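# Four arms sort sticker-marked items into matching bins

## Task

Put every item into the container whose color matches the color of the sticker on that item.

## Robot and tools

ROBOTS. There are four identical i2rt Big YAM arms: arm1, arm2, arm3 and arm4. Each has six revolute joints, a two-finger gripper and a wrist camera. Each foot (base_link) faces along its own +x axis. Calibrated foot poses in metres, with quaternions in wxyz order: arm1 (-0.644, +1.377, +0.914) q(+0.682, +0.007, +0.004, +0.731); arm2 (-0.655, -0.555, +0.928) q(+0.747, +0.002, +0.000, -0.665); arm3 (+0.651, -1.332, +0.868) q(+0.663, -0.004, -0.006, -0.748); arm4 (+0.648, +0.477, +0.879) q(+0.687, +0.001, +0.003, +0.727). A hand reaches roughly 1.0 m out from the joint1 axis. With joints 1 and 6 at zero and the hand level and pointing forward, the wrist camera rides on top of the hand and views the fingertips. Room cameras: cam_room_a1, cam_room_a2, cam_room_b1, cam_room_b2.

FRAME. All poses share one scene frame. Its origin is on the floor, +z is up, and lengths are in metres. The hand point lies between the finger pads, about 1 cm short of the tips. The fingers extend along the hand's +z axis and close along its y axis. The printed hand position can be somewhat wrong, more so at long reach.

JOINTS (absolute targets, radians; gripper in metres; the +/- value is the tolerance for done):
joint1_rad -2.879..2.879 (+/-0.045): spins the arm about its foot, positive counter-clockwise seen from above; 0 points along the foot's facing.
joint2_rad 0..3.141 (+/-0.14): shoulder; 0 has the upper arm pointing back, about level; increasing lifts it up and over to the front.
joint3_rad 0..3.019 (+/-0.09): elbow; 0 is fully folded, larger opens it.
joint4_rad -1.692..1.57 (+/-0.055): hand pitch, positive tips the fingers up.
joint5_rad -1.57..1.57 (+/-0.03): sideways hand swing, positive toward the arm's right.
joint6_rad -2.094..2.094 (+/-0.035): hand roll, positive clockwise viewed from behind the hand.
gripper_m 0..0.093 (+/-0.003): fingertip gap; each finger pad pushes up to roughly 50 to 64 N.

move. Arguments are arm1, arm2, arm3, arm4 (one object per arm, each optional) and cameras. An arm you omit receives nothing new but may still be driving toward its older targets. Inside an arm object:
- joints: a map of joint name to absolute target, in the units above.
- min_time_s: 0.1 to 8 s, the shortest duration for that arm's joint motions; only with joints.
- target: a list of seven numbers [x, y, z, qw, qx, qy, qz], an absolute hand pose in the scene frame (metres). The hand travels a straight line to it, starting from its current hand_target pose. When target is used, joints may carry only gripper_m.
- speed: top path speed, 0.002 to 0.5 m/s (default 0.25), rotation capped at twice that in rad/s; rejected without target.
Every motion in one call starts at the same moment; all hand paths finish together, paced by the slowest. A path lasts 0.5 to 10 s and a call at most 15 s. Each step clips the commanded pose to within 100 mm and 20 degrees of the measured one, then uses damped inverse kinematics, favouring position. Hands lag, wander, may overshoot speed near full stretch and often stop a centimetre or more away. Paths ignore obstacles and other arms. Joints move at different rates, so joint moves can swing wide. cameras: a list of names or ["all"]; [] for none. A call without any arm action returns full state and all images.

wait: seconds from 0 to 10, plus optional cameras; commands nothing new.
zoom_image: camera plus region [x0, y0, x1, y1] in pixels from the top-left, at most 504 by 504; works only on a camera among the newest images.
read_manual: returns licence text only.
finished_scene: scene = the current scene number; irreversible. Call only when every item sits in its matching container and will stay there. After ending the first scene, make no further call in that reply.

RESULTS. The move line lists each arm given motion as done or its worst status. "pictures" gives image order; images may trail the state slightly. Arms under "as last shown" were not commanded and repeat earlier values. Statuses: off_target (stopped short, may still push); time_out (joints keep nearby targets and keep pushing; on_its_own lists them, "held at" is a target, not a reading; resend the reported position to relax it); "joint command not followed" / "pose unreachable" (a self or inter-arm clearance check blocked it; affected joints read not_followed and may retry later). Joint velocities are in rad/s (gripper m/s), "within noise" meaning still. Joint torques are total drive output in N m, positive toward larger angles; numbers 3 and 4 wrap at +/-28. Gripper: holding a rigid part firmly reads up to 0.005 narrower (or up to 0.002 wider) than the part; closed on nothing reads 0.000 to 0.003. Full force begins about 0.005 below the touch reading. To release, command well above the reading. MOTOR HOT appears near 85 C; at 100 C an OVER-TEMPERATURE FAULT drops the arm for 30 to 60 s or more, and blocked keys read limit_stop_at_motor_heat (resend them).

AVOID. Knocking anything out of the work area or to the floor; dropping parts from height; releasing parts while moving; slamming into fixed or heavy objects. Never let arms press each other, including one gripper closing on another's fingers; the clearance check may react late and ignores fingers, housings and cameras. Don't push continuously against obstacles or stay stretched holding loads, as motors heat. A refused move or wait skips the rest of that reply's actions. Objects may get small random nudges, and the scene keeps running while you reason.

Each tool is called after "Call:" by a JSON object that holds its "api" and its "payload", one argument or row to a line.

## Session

Call:
{"api": "move", "payload": {
  "arm1": {"joints": {"joint1_rad": 1.87, "joint2_rad": 1.3, "joint3_rad": 1.7, "joint4_rad": -1.6, "joint5_rad": 0, "joint6_rad": 0}, "min_time_s": 2.5},
  "arm2": {"joints": {"joint1_rad": -1.69, "joint2_rad": 1.3, "joint3_rad": 1.7, "joint4_rad": -1.6, "joint5_rad": 0, "joint6_rad": 0}, "min_time_s": 2.5},
  "arm3": {"joints": {"joint1_rad": 1.63, "joint2_rad": 1.3, "joint3_rad": 1.7, "joint4_rad": -1.6, "joint5_rad": 0, "joint6_rad": 0}, "min_time_s": 2.5},
  "arm4": {"joints": {"joint1_rad": -1.63, "joint2_rad": 1.3, "joint3_rad": 1.7, "joint4_rad": -1.6, "joint5_rad": 0, "joint6_rad": 0}, "min_time_s": 2.5}
}}

Call:
{"api": "wait", "payload": {
  "seconds": 0.3,
  "cameras": ["all"]
}}

Scene clock: 3.10 s.
Joint torques (N m): arm1=[-2.14 -6.77 16.13 0.55 0.04 -0.06] | arm2=[1.2 -10.05 15.6 0.87 0.05 -0.09] | arm3=[1.14 -10.64 13.49 0.34 0.14 -0.11] | arm4=[1.26 -10.52 12.11 0.17 0.13 0.17]
Motor temperatures (°C): arm1=[20 23 27 23 21 21 21] | arm2=[23 24 27 22 22 20 23] | arm3=[24 23 24 23 24 23 23] | arm4=[22 21 24 22 24 21 24]
Heat: arm1: hottest joint3_rad 27 °C; arm2: hottest joint3_rad 27 °C; arm3: hottest joint1_rad 24 °C; arm4: hottest joint3_rad 24 °C.
move: arm1 done; arm2 done; arm3 done; arm4 done
Joint velocities: within noise
arm1.joint_positions: joint1_rad=+1.874 joint2_rad=+1.299 joint3_rad=+1.639 joint4_rad=-1.591 joint5_rad=+0.000 joint6_rad=+0.008 gripper_m=+0.09398
arm1.joint_status: all done
arm1.hand: x=-1.0322 y=+1.2228 z=+1.3253 quat_wxyz=(+0.027, +0.970, +0.179, -0.164) (m; scene frame)
arm1.hand_target: x=-1.0361 y=+1.2228 z=+1.3511 quat_wxyz=(+0.031, +0.965, +0.180, -0.189) (m; scene frame)
arm1.hand_status: not commanded
arm2.joint_positions: joint1_rad=-1.696 joint2_rad=+1.289 joint3_rad=+1.641 joint4_rad=-1.587 joint5_rad=-0.002 joint6_rad=+0.015 gripper_m=+0.09397
arm2.joint_status: all done
arm2.hand: x=-1.0779 y=-0.5528 z=+1.3382 quat_wxyz=(+0.000, -0.986, +0.011, +0.166) (m; scene frame)
arm2.hand_target: x=-1.0835 y=-0.5553 z=+1.3585 quat_wxyz=(+0.002, -0.983, +0.001, +0.183) (m; scene frame)
arm2.hand_status: not commanded
arm3.joint_positions: joint1_rad=+1.629 joint2_rad=+1.298 joint3_rad=+1.647 joint4_rad=-1.593 joint5_rad=-0.003 joint6_rad=+0.007 gripper_m=+0.09398
arm3.joint_status: all done
arm3.hand: x=+1.0735 y=-1.3526 z=+1.2773 quat_wxyz=(-0.163, -0.033, -0.986, +0.010) (m; scene frame)
arm3.hand_target: x=+1.0772 y=-1.3525 z=+1.2994 quat_wxyz=(-0.185, -0.029, -0.982, +0.012) (m; scene frame)
arm3.hand_status: not commanded
arm4.joint_positions: joint1_rad=-1.637 joint2_rad=+1.293 joint3_rad=+1.648 joint4_rad=-1.589 joint5_rad=-0.001 joint6_rad=-0.014 gripper_m=+0.09397
arm4.joint_status: all done
arm4.hand: x=+1.0734 y=+0.4744 z=+1.2893 quat_wxyz=(-0.166, +0.003, -0.986, +0.003) (m; scene frame)
arm4.hand_target: x=+1.0775 y=+0.4771 z=+1.3084 quat_wxyz=(-0.182, -0.001, -0.983, +0.002) (m; scene frame)
arm4.hand_status: not commanded
pictures: none

Scene clock: 3.40 s.
Joint torques (N m): arm1=[-1.79 -6.24 16.16 0.39 -0.01 -0.08] | arm2=[1.26 -10.17 15.6 0.87 0.06 -0.08] | arm3=[1.14 -10.46 13.5 0.32 0.13 -0.12] | arm4=[1.38 -10.46 12.05 0.18 0.16 0.2]
Motor temperatures (°C): arm1=[20 23 27 23 21 21 21] | arm2=[23 24 27 22 22 20 23] | arm3=[24 23 24 23 24 23 23] | arm4=[22 21 24 22 24 21 24]
Heat: arm1: hottest joint3_rad 27 °C; arm2: hottest joint3_rad 27 °C; arm3: hottest joint1_rad 24 °C; arm4: hottest joint3_rad 24 °C.
Joint velocities: within noise
arm1.joint_positions: joint1_rad=+1.874 joint2_rad=+1.299 joint3_rad=+1.639 joint4_rad=-1.591 joint5_rad=+0.000 joint6_rad=+0.008 gripper_m=+0.09398
arm1.joint_status: all done
arm1.hand: x=-1.0322 y=+1.2228 z=+1.3253 quat_wxyz=(+0.027, +0.970, +0.179, -0.164) (m; scene frame)
arm1.hand_target: x=-1.0361 y=+1.2228 z=+1.3511 quat_wxyz=(+0.031, +0.965, +0.180, -0.189) (m; scene frame)
arm1.hand_status: not commanded
arm2.joint_positions: joint1_rad=-1.696 joint2_rad=+1.289 joint3_rad=+1.641 joint4_rad=-1.587 joint5_rad=-0.002 joint6_rad=+0.014 gripper_m=+0.09397
arm2.joint_status: all done
arm2.hand: x=-1.0779 y=-0.5528 z=+1.3382 quat_wxyz=(+0.000, -0.986, +0.011, +0.166) (m; scene frame)
arm2.hand_target: x=-1.0835 y=-0.5553 z=+1.3585 quat_wxyz=(+0.002, -0.983, +0.001, +0.183) (m; scene frame)
arm2.hand_status: not commanded
arm3.joint_positions: joint1_rad=+1.629 joint2_rad=+1.298 joint3_rad=+1.647 joint4_rad=-1.593 joint5_rad=-0.003 joint6_rad=+0.007 gripper_m=+0.09398
arm3.joint_status: all done
arm3.hand: x=+1.0735 y=-1.3526 z=+1.2773 quat_wxyz=(-0.163, -0.033, -0.986, +0.010) (m; scene frame)
arm3.hand_target: x=+1.0772 y=-1.3525 z=+1.2994 quat_wxyz=(-0.185, -0.029, -0.982, +0.012) (m; scene frame)
arm3.hand_status: not commanded
arm4.joint_positions: joint1_rad=-1.637 joint2_rad=+1.293 joint3_rad=+1.648 joint4_rad=-1.589 joint5_rad=-0.001 joint6_rad=-0.014 gripper_m=+0.09397
arm4.joint_status: all done
arm4.hand: x=+1.0734 y=+0.4744 z=+1.2893 quat_wxyz=(-0.166, +0.002, -0.986, +0.003) (m; scene frame)
arm4.hand_target: x=+1.0775 y=+0.4771 z=+1.3084 quat_wxyz=(-0.182, -0.001, -0.983, +0.002) (m; scene frame)
arm4.hand_status: not commanded
wait: 0.30 s; at rest by 0.27 s
pictures: arm1_cam_wrist, arm2_cam_wrist, arm3_cam_wrist, arm4_cam_wrist, cam_room_a1, cam_room_a2, cam_room_b1, cam_room_b2
Images, in order (width x height): arm1_cam_wrist 672x504, arm2_cam_wrist 672x504, arm3_cam_wrist 672x504, arm4_cam_wrist 672x504, cam_room_a1 672x504, cam_room_a2 672x504, cam_room_b1 672x504, cam_room_b2 672x504.

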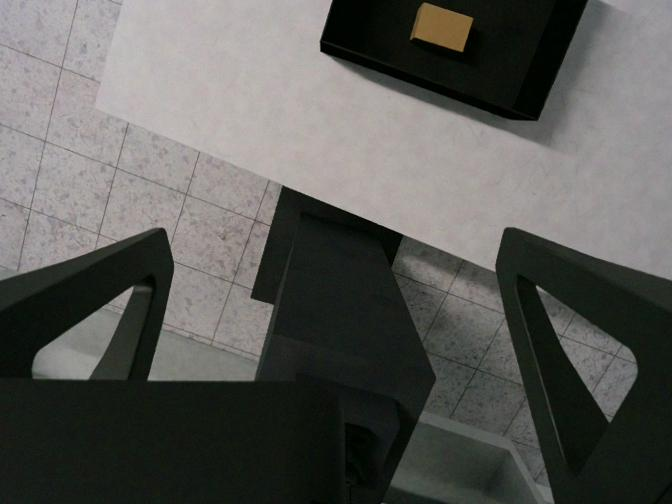

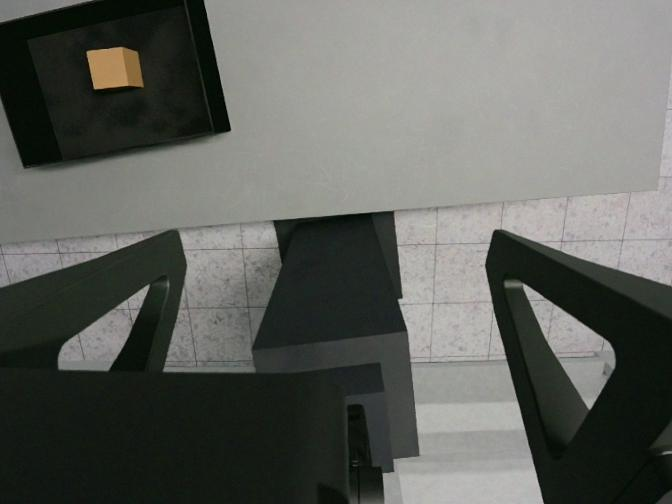

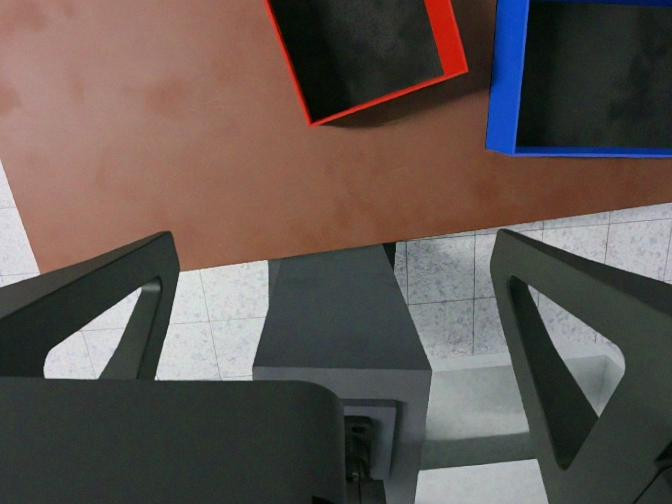

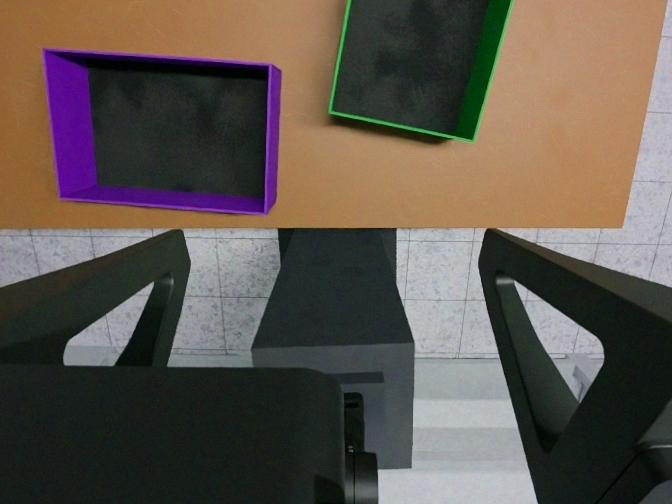

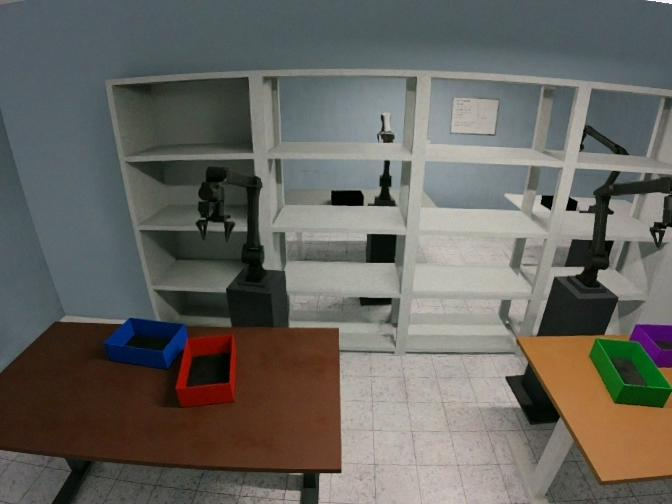

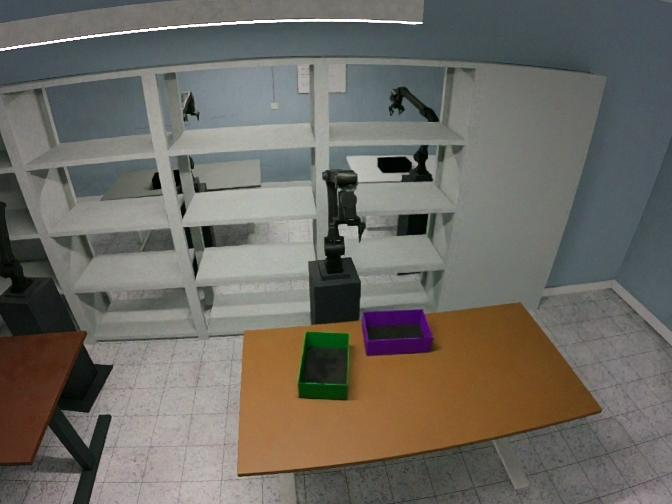

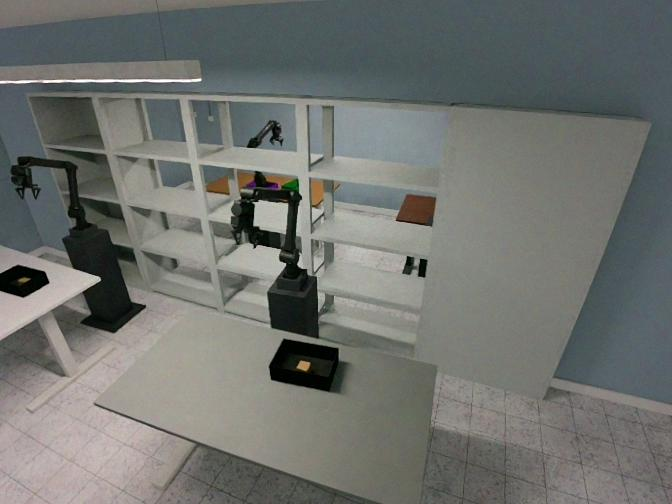

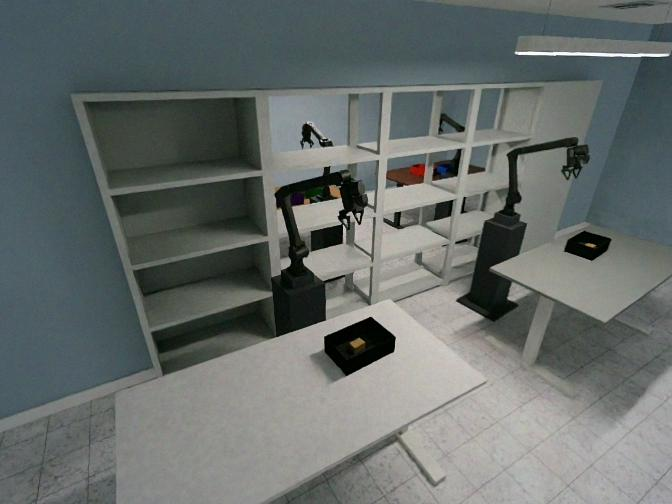

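Call:
{"api": "zoom_image", "payload": {
  "camera": "cam_room_b1",
  "region": [262, 330, 352, 397]
}}

Call:
{"api": "zoom_image", "payload": {
  "camera": "cam_room_b2",
  "region": [315, 310, 405, 378]
}}

Call:
{"api": "zoom_image", "payload": {
  "camera": "arm1_cam_wrist",
  "region": [390, 0, 490, 70]
}}

Call:
{"api": "zoom_image", "payload": {
  "camera": "arm2_cam_wrist",
  "region": [60, 20, 170, 110]
}}

Call:
{"api": "zoom_image", "payload": {
  "camera": "cam_room_b1",
  "region": [0, 255, 60, 300]
}}

Call:
{"api": "zoom_image", "payload": {
  "camera": "cam_room_b2",
  "region": [560, 225, 620, 270]
}}

Scaled by 5.600.

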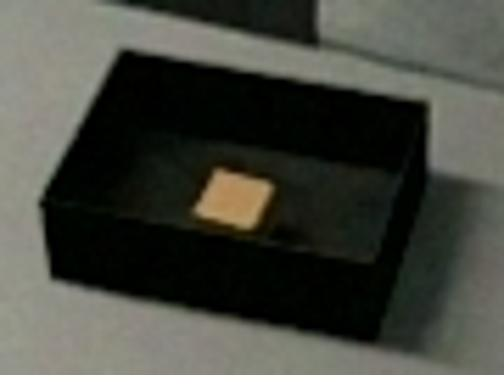

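Scaled by 5.600.

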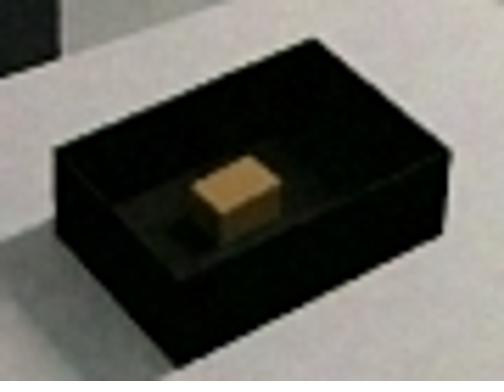

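Scaled by 5.040.

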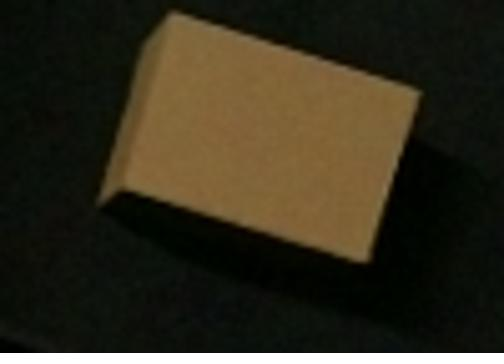

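Scaled by 4.582.

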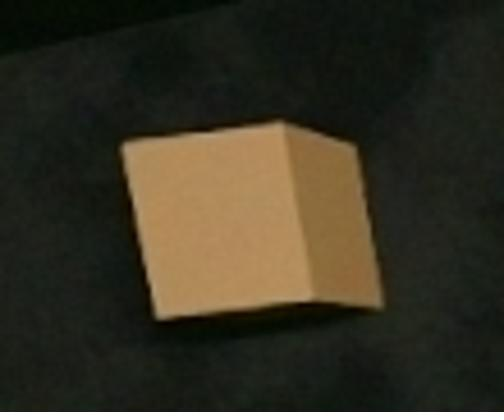

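Scaled by 8.400.

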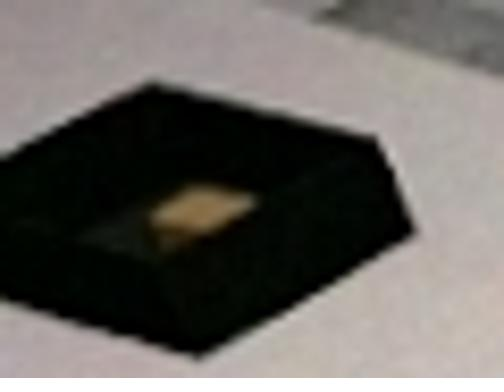

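Scaled by 8.400.

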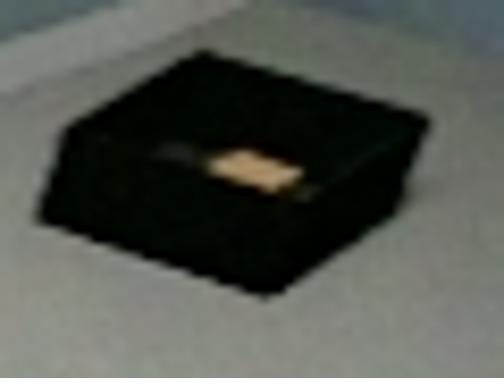

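Call:
{"api": "move", "payload": {
  "arm1": {"target": [-1.222, 1.311, 0.93, 0, 0.99966, 0.0262, 0], "speed": 0.3},
  "arm2": {"target": [-1.173, -0.881, 0.93, 0, 0.9979, 0.0654, 0], "speed": 0.3},
  "arm3": {"joints": {"joint1_rad": -2.098, "joint2_rad": 0.7, "joint3_rad": 1.3, "joint4_rad": -0.75}, "min_time_s": 4},
  "arm4": {"joints": {"joint1_rad": 0.9, "joint2_rad": 0.7, "joint3_rad": 1.3, "joint4_rad": -0.75}, "min_time_s": 4}
}}

Call:
{"api": "wait", "payload": {
  "seconds": 0.2,
  "cameras": ["arm1_cam_wrist", "arm2_cam_wrist"]
}}

Scene clock: 33.77 s.
Joint torques (N m): arm1=[-2.02 -16.5 13.39 0.47 0.11 0.1] | arm2=[0.73 -20.48 13.46 0.77 -0.08 0.21] | arm3=[0.56 -1.14 8.34 2.62 0 -0.11] | arm4=[0.91 -1.26 8.34 2.22 0.12 0.14]
Motor temperatures (°C): arm1=[20 24 31 23 21 21 21] | arm2=[23 25 32 22 22 20 23] | arm3=[24 23 27 23 24 23 23] | arm4=[22 22 29 22 24 21 24]
Heat: arm1: hottest joint3_rad 31 °C; arm2: hottest joint3_rad 32 °C; arm3: hottest joint3_rad 27 °C; arm4: hottest joint3_rad 29 °C.
move: arm1 off_target; arm2 off_target; arm3 done; arm4 done
Joint velocities: within noise
arm1.joint_positions: joint1_rad=+1.622 joint2_rad=+2.034 joint3_rad=+1.474 joint4_rad=-1.090 joint5_rad=-0.006 joint6_rad=+0.053 gripper_m=+0.09398
arm1.joint_status: not commanded
arm1.hand: x=-1.1959 y=+1.3104 z=+0.9117 quat_wxyz=(-0.002, +0.999, +0.033, +0.031) (m; scene frame)
arm1.hand_target: x=-1.2207 y=+1.3111 z=+0.9309 quat_wxyz=(+0.000, +1.000, +0.026, +0.000) (m; scene frame)
arm1.hand_status: off_target (0.032 m and 3.7 deg from the pose sent, 0.447 m and 26.1 deg at the start)
arm2.joint_positions: joint1_rad=-1.125 joint2_rad=+2.073 joint3_rad=+1.572 joint4_rad=-1.102 joint5_rad=+0.000 joint6_rad=+0.416 gripper_m=+0.09397
arm2.joint_status: not commanded
arm2.hand: x=-1.1550 y=-0.8703 z=+0.9245 quat_wxyz=(+0.009, -0.997, -0.074, -0.015) (m; scene frame)
arm2.hand_target: x=-1.1723 y=-0.8805 z=+0.9304 quat_wxyz=(+0.000, -0.998, -0.065, +0.000) (m; scene frame)
arm2.hand_status: off_target (0.022 m and 2.2 deg from the pose sent, 0.532 m and 21.1 deg at the start)
arm3.joint_positions: joint1_rad=-2.088 joint2_rad=+0.702 joint3_rad=+1.309 joint4_rad=-0.768 joint5_rad=+0.001 joint6_rad=+0.006 gripper_m=+0.09399
arm3.joint_status: all done
arm3.hand: x=+0.3814 y=-1.1233 z=+1.4692 quat_wxyz=(+0.197, -0.724, +0.245, +0.614) (m; scene frame)
arm3.hand_target: x=+0.3822 y=-1.1198 z=+1.4692 quat_wxyz=(+0.203, -0.720, +0.246, +0.616) (m; scene frame)
arm3.hand_status: not commanded
arm4.joint_positions: joint1_rad=+0.898 joint2_rad=+0.706 joint3_rad=+1.302 joint4_rad=-0.770 joint5_rad=-0.001 joint6_rad=-0.012 gripper_m=+0.09398
arm4.joint_status: all done
arm4.hand: x=+0.3747 y=+0.6751 z=+1.4787 quat_wxyz=(-0.196, +0.731, -0.229, -0.613) (m; scene frame)
arm4.hand_target: x=+0.3759 y=+0.6739 z=+1.4847 quat_wxyz=(-0.195, +0.721, -0.231, -0.623) (m; scene frame)
arm4.hand_status: not commanded
pictures: none

Scene clock: 33.97 s.
Joint torques (N m): arm1=[-2.84 -15.97 13.48 0.42 0.08 0.11] | arm2=[0.73 -20.48 13.46 0.73 -0.09 0.22] | arm3=[0.56 -1.32 8.27 2.66 -0.01 -0.11] | arm4=[0.97 -1.44 8.23 2.18 0.13 0.19]
Motor temperatures (°C): arm1=[20 24 31 23 21 21 21] | arm2=[23 25 32 22 22 20 23] | arm3=[24 23 27 23 24 23 23] | arm4=[22 22 29 22 24 21 24]
Heat: arm1: hottest joint3_rad 31 °C; arm2: hottest joint3_rad 32 °C; arm3: hottest joint3_rad 27 °C; arm4: hottest joint3_rad 29 °C.
Joint velocities: within noise
arm1.joint_positions: joint1_rad=+1.622 joint2_rad=+2.034 joint3_rad=+1.474 joint4_rad=-1.090 joint5_rad=-0.006 joint6_rad=+0.053 gripper_m=+0.09398
arm1.joint_status: not commanded
arm1.hand: x=-1.1959 y=+1.3104 z=+0.9117 quat_wxyz=(-0.002, +0.999, +0.033, +0.031) (m; scene frame)
arm1.hand_target: x=-1.2207 y=+1.3111 z=+0.9309 quat_wxyz=(+0.000, +1.000, +0.026, +0.000) (m; scene frame)
arm1.hand_status: off_target (0.032 m and 3.7 deg from the pose sent, 0.447 m and 26.1 deg at the start)
arm2.joint_positions: joint1_rad=-1.125 joint2_rad=+2.073 joint3_rad=+1.572 joint4_rad=-1.102 joint5_rad=+0.000 joint6_rad=+0.416 gripper_m=+0.09397
arm2.joint_status: not commanded
arm2.hand: x=-1.1550 y=-0.8703 z=+0.9245 quat_wxyz=(+0.009, -0.997, -0.074, -0.015) (m; scene frame)
arm2.hand_target: x=-1.1723 y=-0.8805 z=+0.9304 quat_wxyz=(+0.000, -0.998, -0.065, +0.000) (m; scene frame)
arm2.hand_status: off_target (0.022 m and 2.2 deg from the pose sent, 0.532 m and 21.1 deg at the start)
arm3.joint_positions: joint1_rad=-2.088 joint2_rad=+0.702 joint3_rad=+1.309 joint4_rad=-0.768 joint5_rad=+0.001 joint6_rad=+0.006 gripper_m=+0.09399
arm3.joint_status: all done
arm3.hand: x=+0.3814 y=-1.1233 z=+1.4692 quat_wxyz=(+0.197, -0.724, +0.245, +0.614) (m; scene frame)
arm3.hand_target: x=+0.3822 y=-1.1198 z=+1.4692 quat_wxyz=(+0.203, -0.720, +0.246, +0.616) (m; scene frame)
arm3.hand_status: not commanded
arm4.joint_positions: joint1_rad=+0.898 joint2_rad=+0.706 joint3_rad=+1.302 joint4_rad=-0.770 joint5_rad=-0.001 joint6_rad=-0.012 gripper_m=+0.09398
arm4.joint_status: all done
arm4.hand: x=+0.3747 y=+0.6751 z=+1.4787 quat_wxyz=(-0.196, +0.731, -0.229, -0.613) (m; scene frame)
arm4.hand_target: x=+0.3759 y=+0.6739 z=+1.4847 quat_wxyz=(-0.195, +0.721, -0.231, -0.623) (m; scene frame)
arm4.hand_status: not commanded
wait: 0.20 s; no rest
pictures: arm1_cam_wrist, arm2_cam_wrist
Images, in order (width x height): arm1_cam_wrist 672x504, arm2_cam_wrist 672x504.

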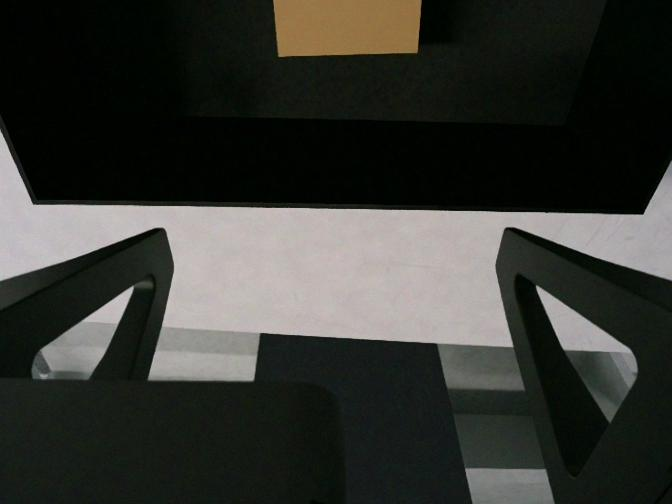

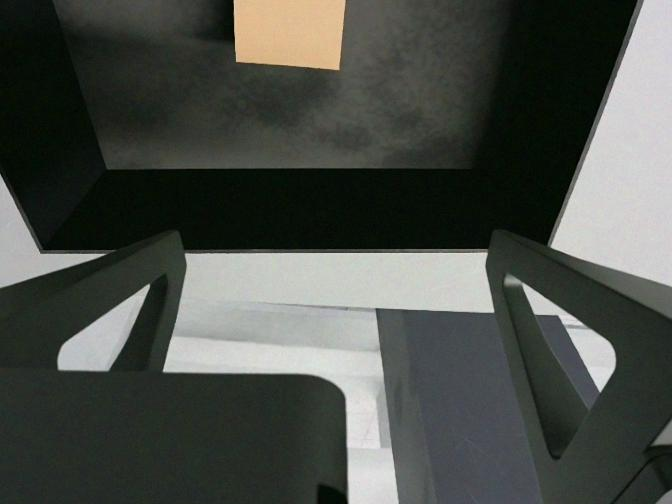

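Call:
{"api": "move", "payload": {
  "arm1": {"target": [-1.248, 1.317, 0.80, 0, 0.99905, 0.0436, 0], "speed": 0.2},
  "arm2": {"target": [-1.200, -0.909, 0.815, 0, 0.99923, 0.0393, 0], "speed": 0.2}
}}

Call:
{"api": "wait", "payload": {
  "seconds": 0.2,
  "cameras": ["arm1_cam_wrist", "arm2_cam_wrist"]
}}

Scene clock: 49.73 s.
Joint torques (N m): arm1=[-2.73 -17.38 11.64 0.66 0.06 -0.08] | arm2=[1.61 -22.12 12.44 1.02 -0.09 0.21] | arm3=[0.56 -1.44 8.25 2.63 0 -0.11] | arm4=[1.2 -1.2 8.29 2.17 0.13 0.2]
Motor temperatures (°C): arm1=[20 24 34 23 21 21 21] | arm2=[23 26 35 22 22 20 23] | arm3=[24 23 28 23 24 23 23] | arm4=[22 22 30 22 24 21 24]
Heat: arm1: hottest joint3_rad 34 °C; arm2: hottest joint3_rad 35 °C; arm3: hottest joint3_rad 28 °C; arm4: hottest joint3_rad 30 °C.
move: arm1 off_target; arm2 off_target
Joint velocities: within noise
arm1.joint_positions: joint1_rad=+1.612 joint2_rad=+2.275 joint3_rad=+1.520 joint4_rad=-0.885 joint5_rad=-0.005 joint6_rad=+0.020 gripper_m=+0.09398
arm1.joint_status: not commanded
arm1.hand: x=-1.2218 y=+1.3135 z=+0.7885 quat_wxyz=(-0.002, +0.999, +0.045, +0.027) (m; scene frame)
arm1.hand_target: x=-1.2470 y=+1.3173 z=+0.8008 quat_wxyz=(+0.000, +0.999, +0.044, +0.000) (m; scene frame)
arm1.hand_status: off_target (0.029 m and 3.1 deg from the pose sent, 0.123 m and 3.8 deg at the start)
arm2.joint_positions: joint1_rad=-1.120 joint2_rad=+2.317 joint3_rad=+1.689 joint4_rad=-0.972 joint5_rad=+0.000 joint6_rad=+0.483 gripper_m=+0.09397
arm2.joint_status: not commanded
arm2.hand: x=-1.1870 y=-0.8935 z=+0.8164 quat_wxyz=(+0.009, -0.999, -0.042, -0.013) (m; scene frame)
arm2.hand_target: x=-1.1993 y=-0.9086 z=+0.8156 quat_wxyz=(+0.000, -0.999, -0.039, +0.000) (m; scene frame)
arm2.hand_status: off_target (0.020 m and 1.9 deg from the pose sent, 0.125 m and 4.4 deg at the start)
arm3, arm4: as last shown
pictures: none

Scene clock: 49.93 s.
Joint torques (N m): arm1=[-2.67 -17.55 11.63 0.77 0.05 -0.03] | arm2=[1.38 -22.12 12.41 1.01 -0.08 0.22] | arm3=[0.62 -1.26 8.28 2.63 0 -0.12] | arm4=[0.73 -1.61 8.32 2.21 0.1 0.16]
Motor temperatures (°C): arm1=[20 24 34 23 21 21 21] | arm2=[23 26 35 22 22 20 23] | arm3=[24 23 28 23 24 23 23] | arm4=[22 22 30 22 24 21 24]
Heat: arm1: hottest joint3_rad 34 °C; arm2: hottest joint3_rad 35 °C; arm3: hottest joint3_rad 28 °C; arm4: hottest joint3_rad 30 °C.
Joint velocities: within noise
arm1.joint_positions: joint1_rad=+1.612 joint2_rad=+2.275 joint3_rad=+1.520 joint4_rad=-0.885 joint5_rad=-0.005 joint6_rad=+0.020 gripper_m=+0.09398
arm1.joint_status: not commanded
arm1.hand: x=-1.2218 y=+1.3135 z=+0.7885 quat_wxyz=(-0.002, +0.999, +0.045, +0.027) (m; scene frame)
arm1.hand_target: x=-1.2470 y=+1.3173 z=+0.8008 quat_wxyz=(+0.000, +0.999, +0.044, +0.000) (m; scene frame)
arm1.hand_status: off_target (0.029 m and 3.1 deg from the pose sent, 0.123 m and 3.8 deg at the start)
arm2.joint_positions: joint1_rad=-1.120 joint2_rad=+2.317 joint3_rad=+1.689 joint4_rad=-0.972 joint5_rad=+0.000 joint6_rad=+0.483 gripper_m=+0.09397
arm2.joint_status: not commanded
arm2.hand: x=-1.1870 y=-0.8935 z=+0.8164 quat_wxyz=(+0.009, -0.999, -0.042, -0.013) (m; scene frame)
arm2.hand_target: x=-1.1993 y=-0.9086 z=+0.8156 quat_wxyz=(+0.000, -0.999, -0.039, +0.000) (m; scene frame)
arm2.hand_status: off_target (0.020 m and 1.9 deg from the pose sent, 0.125 m and 4.4 deg at the start)
arm3.joint_positions: joint1_rad=-2.088 joint2_rad=+0.702 joint3_rad=+1.309 joint4_rad=-0.768 joint5_rad=+0.001 joint6_rad=+0.006 gripper_m=+0.09399
arm3.joint_status: not commanded
arm3.hand: x=+0.3814 y=-1.1233 z=+1.4692 quat_wxyz=(+0.197, -0.724, +0.245, +0.614) (m; scene frame)
arm3.hand_target: x=+0.3822 y=-1.1198 z=+1.4692 quat_wxyz=(+0.203, -0.720, +0.246, +0.616) (m; scene frame)
arm3.hand_status: not commanded
arm4.joint_positions: joint1_rad=+0.898 joint2_rad=+0.706 joint3_rad=+1.302 joint4_rad=-0.770 joint5_rad=-0.001 joint6_rad=-0.012 gripper_m=+0.09398
arm4.joint_status: not commanded
arm4.hand: x=+0.3747 y=+0.6751 z=+1.4787 quat_wxyz=(-0.196, +0.731, -0.229, -0.613) (m; scene frame)
arm4.hand_target: x=+0.3759 y=+0.6739 z=+1.4847 quat_wxyz=(-0.195, +0.721, -0.231, -0.623) (m; scene frame)
arm4.hand_status: not commanded
wait: 0.20 s; no rest
pictures: arm1_cam_wrist, arm2_cam_wrist
Images, in order (width x height): arm1_cam_wrist 672x504, arm2_cam_wrist 672x504.

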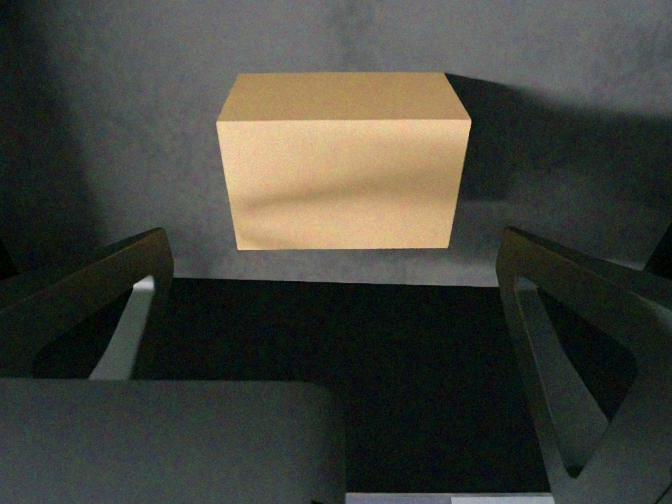

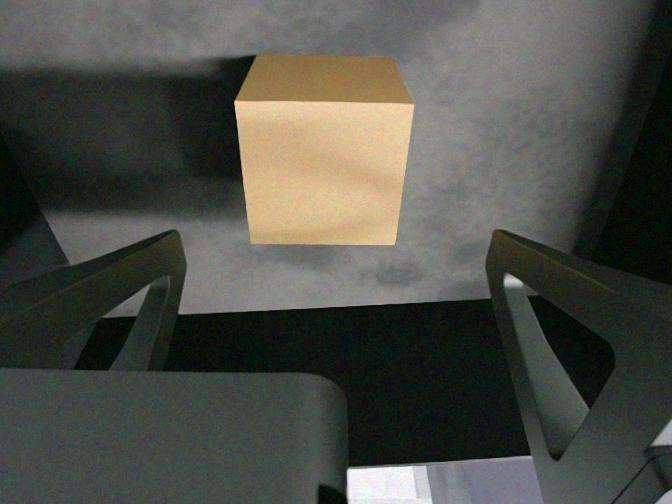

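Call:
{"api": "move", "payload": {
  "arm1": {"target": [-1.243, 1.321, 0.748, 0, 0.99905, 0.0436, 0], "speed": 0.12},
  "arm2": {"target": [-1.199, -0.914, 0.75, 0, 0.99923, 0.0393, 0], "speed": 0.12}
}}

Call:
{"api": "wait", "payload": {
  "seconds": 0.2,
  "cameras": ["arm1_cam_wrist", "arm2_cam_wrist"]
}}

Scene clock: 58.87 s.
Joint torques (N m): arm1=[-2.61 -17.79 10.03 0.81 0.11 -0.02] | arm2=[1.55 -22.71 11.66 1.14 -0.08 0.21] | arm3=[0.44 -1.32 8.24 2.59 -0.01 -0.1] | arm4=[1.03 -1.38 8.24 2.22 0.14 0.15]
Motor temperatures (°C): arm1=[20 25 34 23 21 21 21] | arm2=[23 26 35 22 22 20 23] | arm3=[24 23 28 23 24 23 23] | arm4=[22 22 31 22 24 21 24]
Heat: arm1: hottest joint3_rad 34 °C; arm2: hottest joint3_rad 35 °C; arm3: hottest joint3_rad 28 °C; arm4: hottest joint3_rad 31 °C.
move: arm1 off_target; arm2 off_target
Joint velocities: within noise
arm1.joint_positions: joint1_rad=+1.607 joint2_rad=+2.354 joint3_rad=+1.520 joint4_rad=-0.790 joint5_rad=-0.005 joint6_rad=+0.015 gripper_m=+0.09398
arm1.joint_status: not commanded
arm1.hand: x=-1.2237 y=+1.3164 z=+0.7432 quat_wxyz=(-0.001, +0.999, +0.045, +0.019) (m; scene frame)
arm1.hand_target: x=-1.2425 y=+1.3212 z=+0.7486 quat_wxyz=(+0.000, +0.999, +0.044, +0.000) (m; scene frame)
arm1.hand_status: off_target (0.020 m and 2.2 deg from the pose sent, 0.046 m and 3.1 deg at the start)
arm2.joint_positions: joint1_rad=-1.113 joint2_rad=+2.430 joint3_rad=+1.714 joint4_rad=-0.882 joint5_rad=+0.000 joint6_rad=+0.490 gripper_m=+0.09397
arm2.joint_status: not commanded
arm2.hand: x=-1.1871 y=-0.8991 z=+0.7536 quat_wxyz=(+0.009, -0.999, -0.042, -0.013) (m; scene frame)
arm2.hand_target: x=-1.1982 y=-0.9136 z=+0.7505 quat_wxyz=(+0.000, -0.999, -0.039, +0.000) (m; scene frame)
arm2.hand_status: off_target (0.019 m and 1.8 deg from the pose sent, 0.070 m and 1.9 deg at the start)
arm3, arm4: as last shown
pictures: none

Scene clock: 59.07 s.
Joint torques (N m): arm1=[-3.02 -17.67 10.09 0.73 0.09 -0.05] | arm2=[1.49 -22.48 11.64 1.1 -0.08 0.21] | arm3=[0.56 -1.26 8.27 2.61 -0.01 -0.11] | arm4=[1.14 -1.55 8.29 2.13 0.11 0.18]
Motor temperatures (°C): arm1=[20 25 34 23 21 21 21] | arm2=[23 26 35 22 22 20 23] | arm3=[24 23 28 23 24 23 23] | arm4=[22 22 31 22 24 21 24]
Heat: arm1: hottest joint3_rad 34 °C; arm2: hottest joint3_rad 35 °C; arm3: hottest joint3_rad 28 °C; arm4: hottest joint3_rad 31 °C.
Joint velocities: within noise
arm1.joint_positions: joint1_rad=+1.607 joint2_rad=+2.354 joint3_rad=+1.520 joint4_rad=-0.790 joint5_rad=-0.005 joint6_rad=+0.015 gripper_m=+0.09398
arm1.joint_status: not commanded
arm1.hand: x=-1.2237 y=+1.3164 z=+0.7432 quat_wxyz=(-0.001, +0.999, +0.045, +0.019) (m; scene frame)
arm1.hand_target: x=-1.2425 y=+1.3212 z=+0.7486 quat_wxyz=(+0.000, +0.999, +0.044, +0.000) (m; scene frame)
arm1.hand_status: off_target (0.020 m and 2.2 deg from the pose sent, 0.046 m and 3.1 deg at the start)
arm2.joint_positions: joint1_rad=-1.113 joint2_rad=+2.430 joint3_rad=+1.714 joint4_rad=-0.882 joint5_rad=+0.000 joint6_rad=+0.490 gripper_m=+0.09397
arm2.joint_status: not commanded
arm2.hand: x=-1.1871 y=-0.8991 z=+0.7536 quat_wxyz=(+0.009, -0.999, -0.042, -0.013) (m; scene frame)
arm2.hand_target: x=-1.1982 y=-0.9136 z=+0.7505 quat_wxyz=(+0.000, -0.999, -0.039, +0.000) (m; scene frame)
arm2.hand_status: off_target (0.019 m and 1.8 deg from the pose sent, 0.070 m and 1.9 deg at the start)
arm3.joint_positions: joint1_rad=-2.088 joint2_rad=+0.702 joint3_rad=+1.309 joint4_rad=-0.768 joint5_rad=+0.001 joint6_rad=+0.006 gripper_m=+0.09399
arm3.joint_status: not commanded
arm3.hand: x=+0.3814 y=-1.1233 z=+1.4692 quat_wxyz=(+0.197, -0.724, +0.245, +0.614) (m; scene frame)
arm3.hand_target: x=+0.3822 y=-1.1198 z=+1.4692 quat_wxyz=(+0.203, -0.720, +0.246, +0.616) (m; scene frame)
arm3.hand_status: not commanded
arm4.joint_positions: joint1_rad=+0.898 joint2_rad=+0.706 joint3_rad=+1.302 joint4_rad=-0.770 joint5_rad=-0.001 joint6_rad=-0.012 gripper_m=+0.09398
arm4.joint_status: not commanded
arm4.hand: x=+0.3747 y=+0.6751 z=+1.4787 quat_wxyz=(-0.196, +0.731, -0.229, -0.613) (m; scene frame)
arm4.hand_target: x=+0.3759 y=+0.6739 z=+1.4847 quat_wxyz=(-0.195, +0.721, -0.231, -0.623) (m; scene frame)
arm4.hand_status: not commanded
wait: 0.20 s; no rest
pictures: arm1_cam_wrist, arm2_cam_wrist
Images, in order (width x height): arm1_cam_wrist 672x504, arm2_cam_wrist 672x504.

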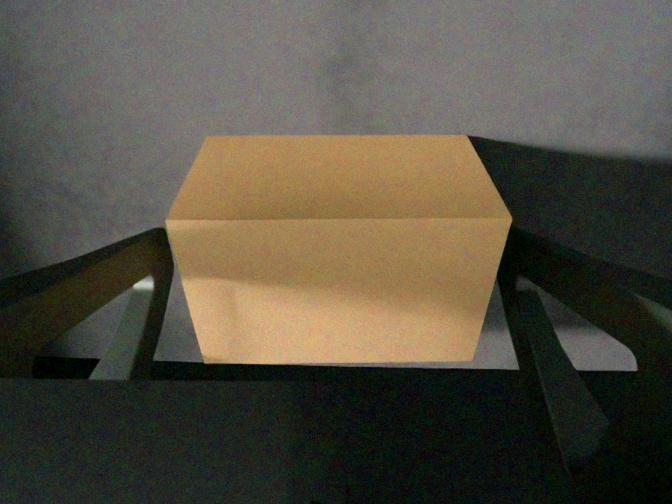

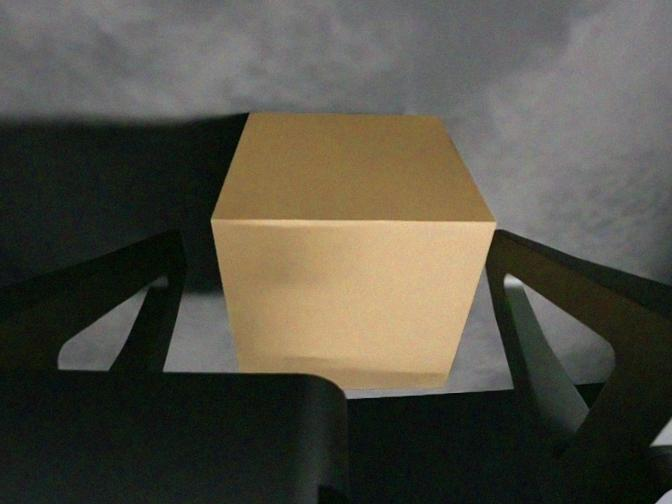

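Call:
{"api": "move", "payload": {
  "arm1": {"joints": {"gripper_m": 0.04}},
  "arm2": {"joints": {"gripper_m": 0.035}}
}}

Call:
{"api": "move", "payload": {
  "arm1": {"target": [-1.18, 1.321, 1.06, 0, 0.99905, 0.0436, 0], "speed": 0.25},
  "arm2": {"target": [-1.14, -0.86, 1.06, 0, 0.99923, 0.0393, 0], "speed": 0.25},
  "cameras": ["cam_room_b1", "cam_room_b2", "arm1_cam_wrist", "arm2_cam_wrist"]
}}

Call:
{"api": "zoom_image", "payload": {
  "camera": "cam_room_b1",
  "region": [260, 270, 340, 350]
}}

Call:
{"api": "zoom_image", "payload": {
  "camera": "cam_room_b2",
  "region": [310, 250, 400, 340]
}}

Call:
{"api": "zoom_image", "payload": {
  "camera": "cam_room_b1",
  "region": [0, 200, 80, 280]
}}

Call:
{"api": "zoom_image", "payload": {
  "camera": "cam_room_b2",
  "region": [560, 170, 640, 250]
}}

Scene clock: 66.87 s.
Joint torques (N m): arm1=[-2.55 -17.26 10.13 0.62 0.08 -0.05] | arm2=[1.49 -22.36 11.56 1.09 -0.03 0.2] | arm3=[0.5 -1.49 8.27 2.58 0 -0.12] | arm4=[1.32 -2.08 8.32 2.19 0.15 0.19]
Motor temperatures (°C): arm1=[20 26 34 23 21 21 21] | arm2=[23 27 34 22 22 20 23] | arm3=[24 23 28 23 24 23 23] | arm4=[22 22 31 22 24 21 24]
Heat: arm1: hottest joint3_rad 34 °C; arm2: hottest joint3_rad 34 °C; arm3: hottest joint3_rad 28 °C; arm4: hottest joint3_rad 31 °C.
move: arm1 off_target; arm2 off_target
Joint velocities: within noise
arm1.joint_positions: joint1_rad=+1.607 joint2_rad=+2.354 joint3_rad=+1.520 joint4_rad=-0.789 joint5_rad=-0.005 joint6_rad=+0.015 gripper_m=+0.06863
arm1.joint_status: gripper_m off_target (ended at +0.06866, target +0.04000)
arm1.hand: x=-1.2240 y=+1.3163 z=+0.7432 quat_wxyz=(-0.001, +0.999, +0.045, +0.018) (m; scene frame)
arm1.hand_target: x=-1.2425 y=+1.3211 z=+0.7486 quat_wxyz=(+0.000, +0.999, +0.044, +0.000) (m; scene frame)
arm1.hand_status: not commanded
arm2.joint_positions: joint1_rad=-1.113 joint2_rad=+2.430 joint3_rad=+1.714 joint4_rad=-0.881 joint5_rad=+0.000 joint6_rad=+0.491 gripper_m=+0.05322
arm2.joint_status: gripper_m off_target (ended at +0.05325, target +0.03500)
arm2.hand: x=-1.1875 y=-0.8996 z=+0.7538 quat_wxyz=(+0.008, -0.999, -0.042, -0.012) (m; scene frame)
arm2.hand_target: x=-1.1983 y=-0.9136 z=+0.7505 quat_wxyz=(+0.000, -0.999, -0.039, +0.000) (m; scene frame)
arm2.hand_status: not commanded
arm3, arm4: as last shown
pictures: none

Scene clock: 68.83 s.
Joint torques (N m): arm1=[-2.08 -14.74 14.53 0.14 0.04 0.02] | arm2=[-0.09 -19.9 12.25 0.16 -0.02 -0.02] | arm3=[0.56 -1.44 8.25 2.62 -0.01 -0.11] | arm4=[0.79 -1.73 8.29 2.1 0.11 0.16]
Motor temperatures (°C): arm1=[20 26 34 23 21 21 21] | arm2=[23 27 34 22 22 20 23] | arm3=[24 23 28 23 24 23 23] | arm4=[22 22 31 22 24 21 24]
Heat: arm1: hottest joint3_rad 34 °C; arm2: hottest joint3_rad 34 °C; arm3: hottest joint3_rad 28 °C; arm4: hottest joint3_rad 31 °C.
move: arm1 off_target; arm2 done
Joint velocities: within noise
arm1.joint_positions: joint1_rad=+1.607 joint2_rad=+1.810 joint3_rad=+1.492 joint4_rad=-1.317 joint5_rad=-0.005 joint6_rad=+0.015 gripper_m=+0.06885
arm1.joint_status: not commanded
arm1.hand: x=-1.1633 y=+1.3215 z=+1.0375 quat_wxyz=(-0.001, +0.999, +0.045, +0.024) (m; scene frame)
arm1.hand_target: x=-1.1788 y=+1.3211 z=+1.0602 quat_wxyz=(+0.000, +0.999, +0.044, +0.000) (m; scene frame)
arm1.hand_status: off_target (0.028 m and 2.8 deg from the pose sent, 0.320 m and 2.1 deg at the start)
arm2.joint_positions: joint1_rad=-1.117 joint2_rad=+1.871 joint3_rad=+1.614 joint4_rad=-1.318 joint5_rad=+0.000 joint6_rad=+0.491 gripper_m=+0.05322
arm2.joint_status: not commanded
arm2.hand: x=-1.1327 y=-0.8615 z=+1.0533 quat_wxyz=(+0.002, -0.999, -0.040, -0.003) (m; scene frame)
arm2.hand_target: x=-1.1399 y=-0.8599 z=+1.0600 quat_wxyz=(+0.000, -0.999, -0.039, +0.000) (m; scene frame)
arm2.hand_status: done (0.010 m and 0.4 deg from the pose sent, 0.312 m and 1.7 deg at the start)
arm3, arm4: as last shown
pictures: arm1_cam_wrist, arm2_cam_wrist, cam_room_b1, cam_room_b2
Images, in order (width x height): arm1_cam_wrist 672x504, arm2_cam_wrist 672x504, cam_room_b1 672x504, cam_room_b2 672x504.

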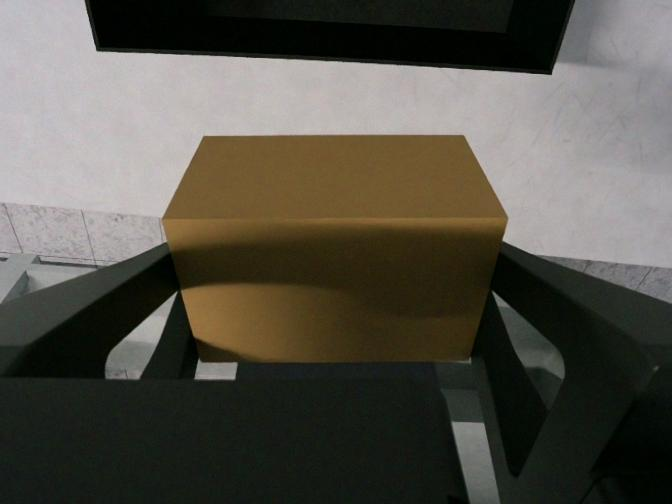

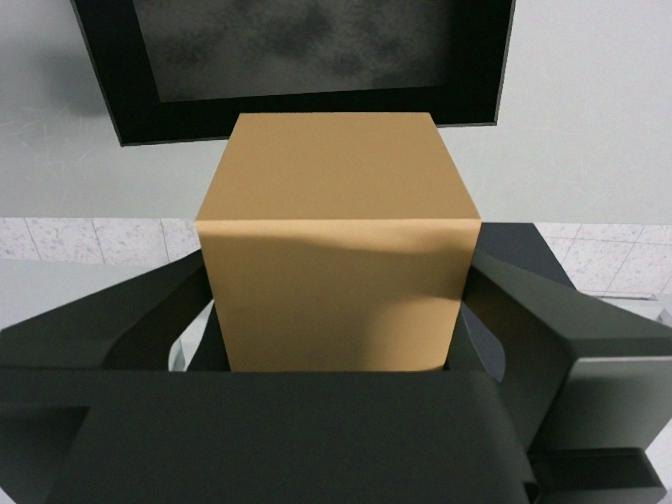

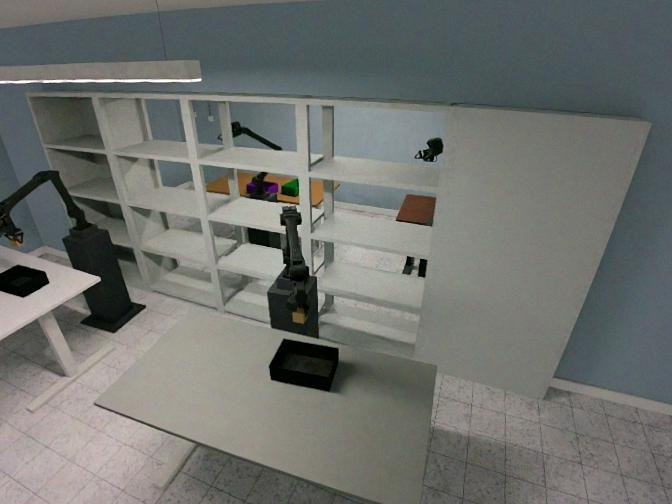

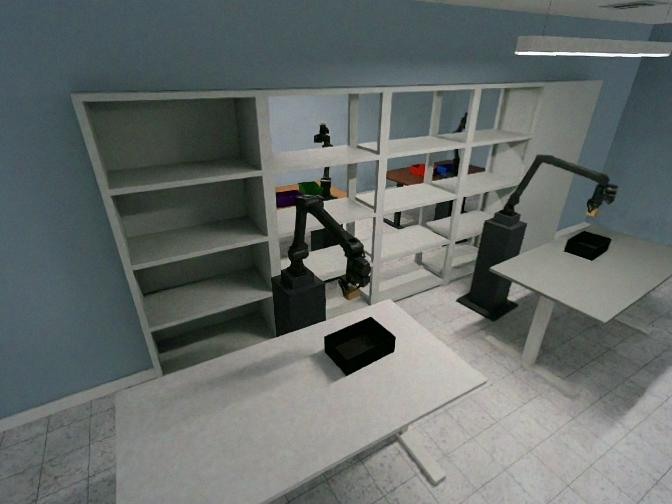

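Scaled by 6.300.

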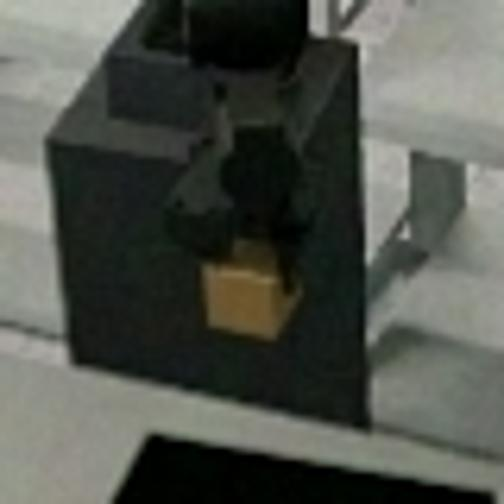

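Scaled by 5.600.

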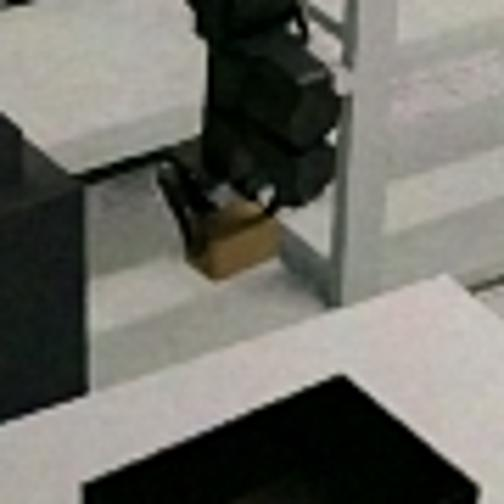

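Scaled by 6.300.

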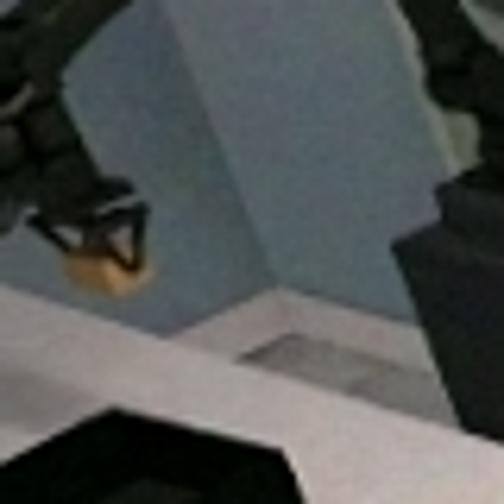

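Scaled by 6.300.

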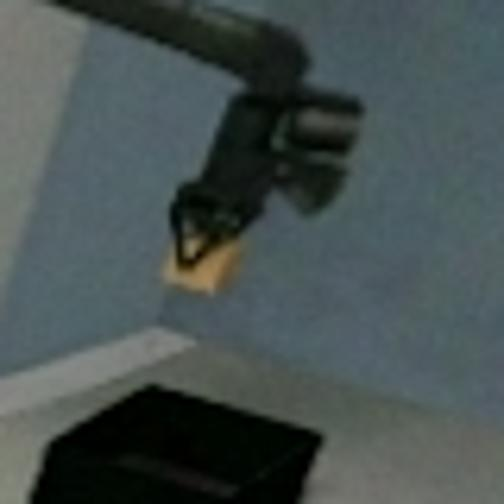

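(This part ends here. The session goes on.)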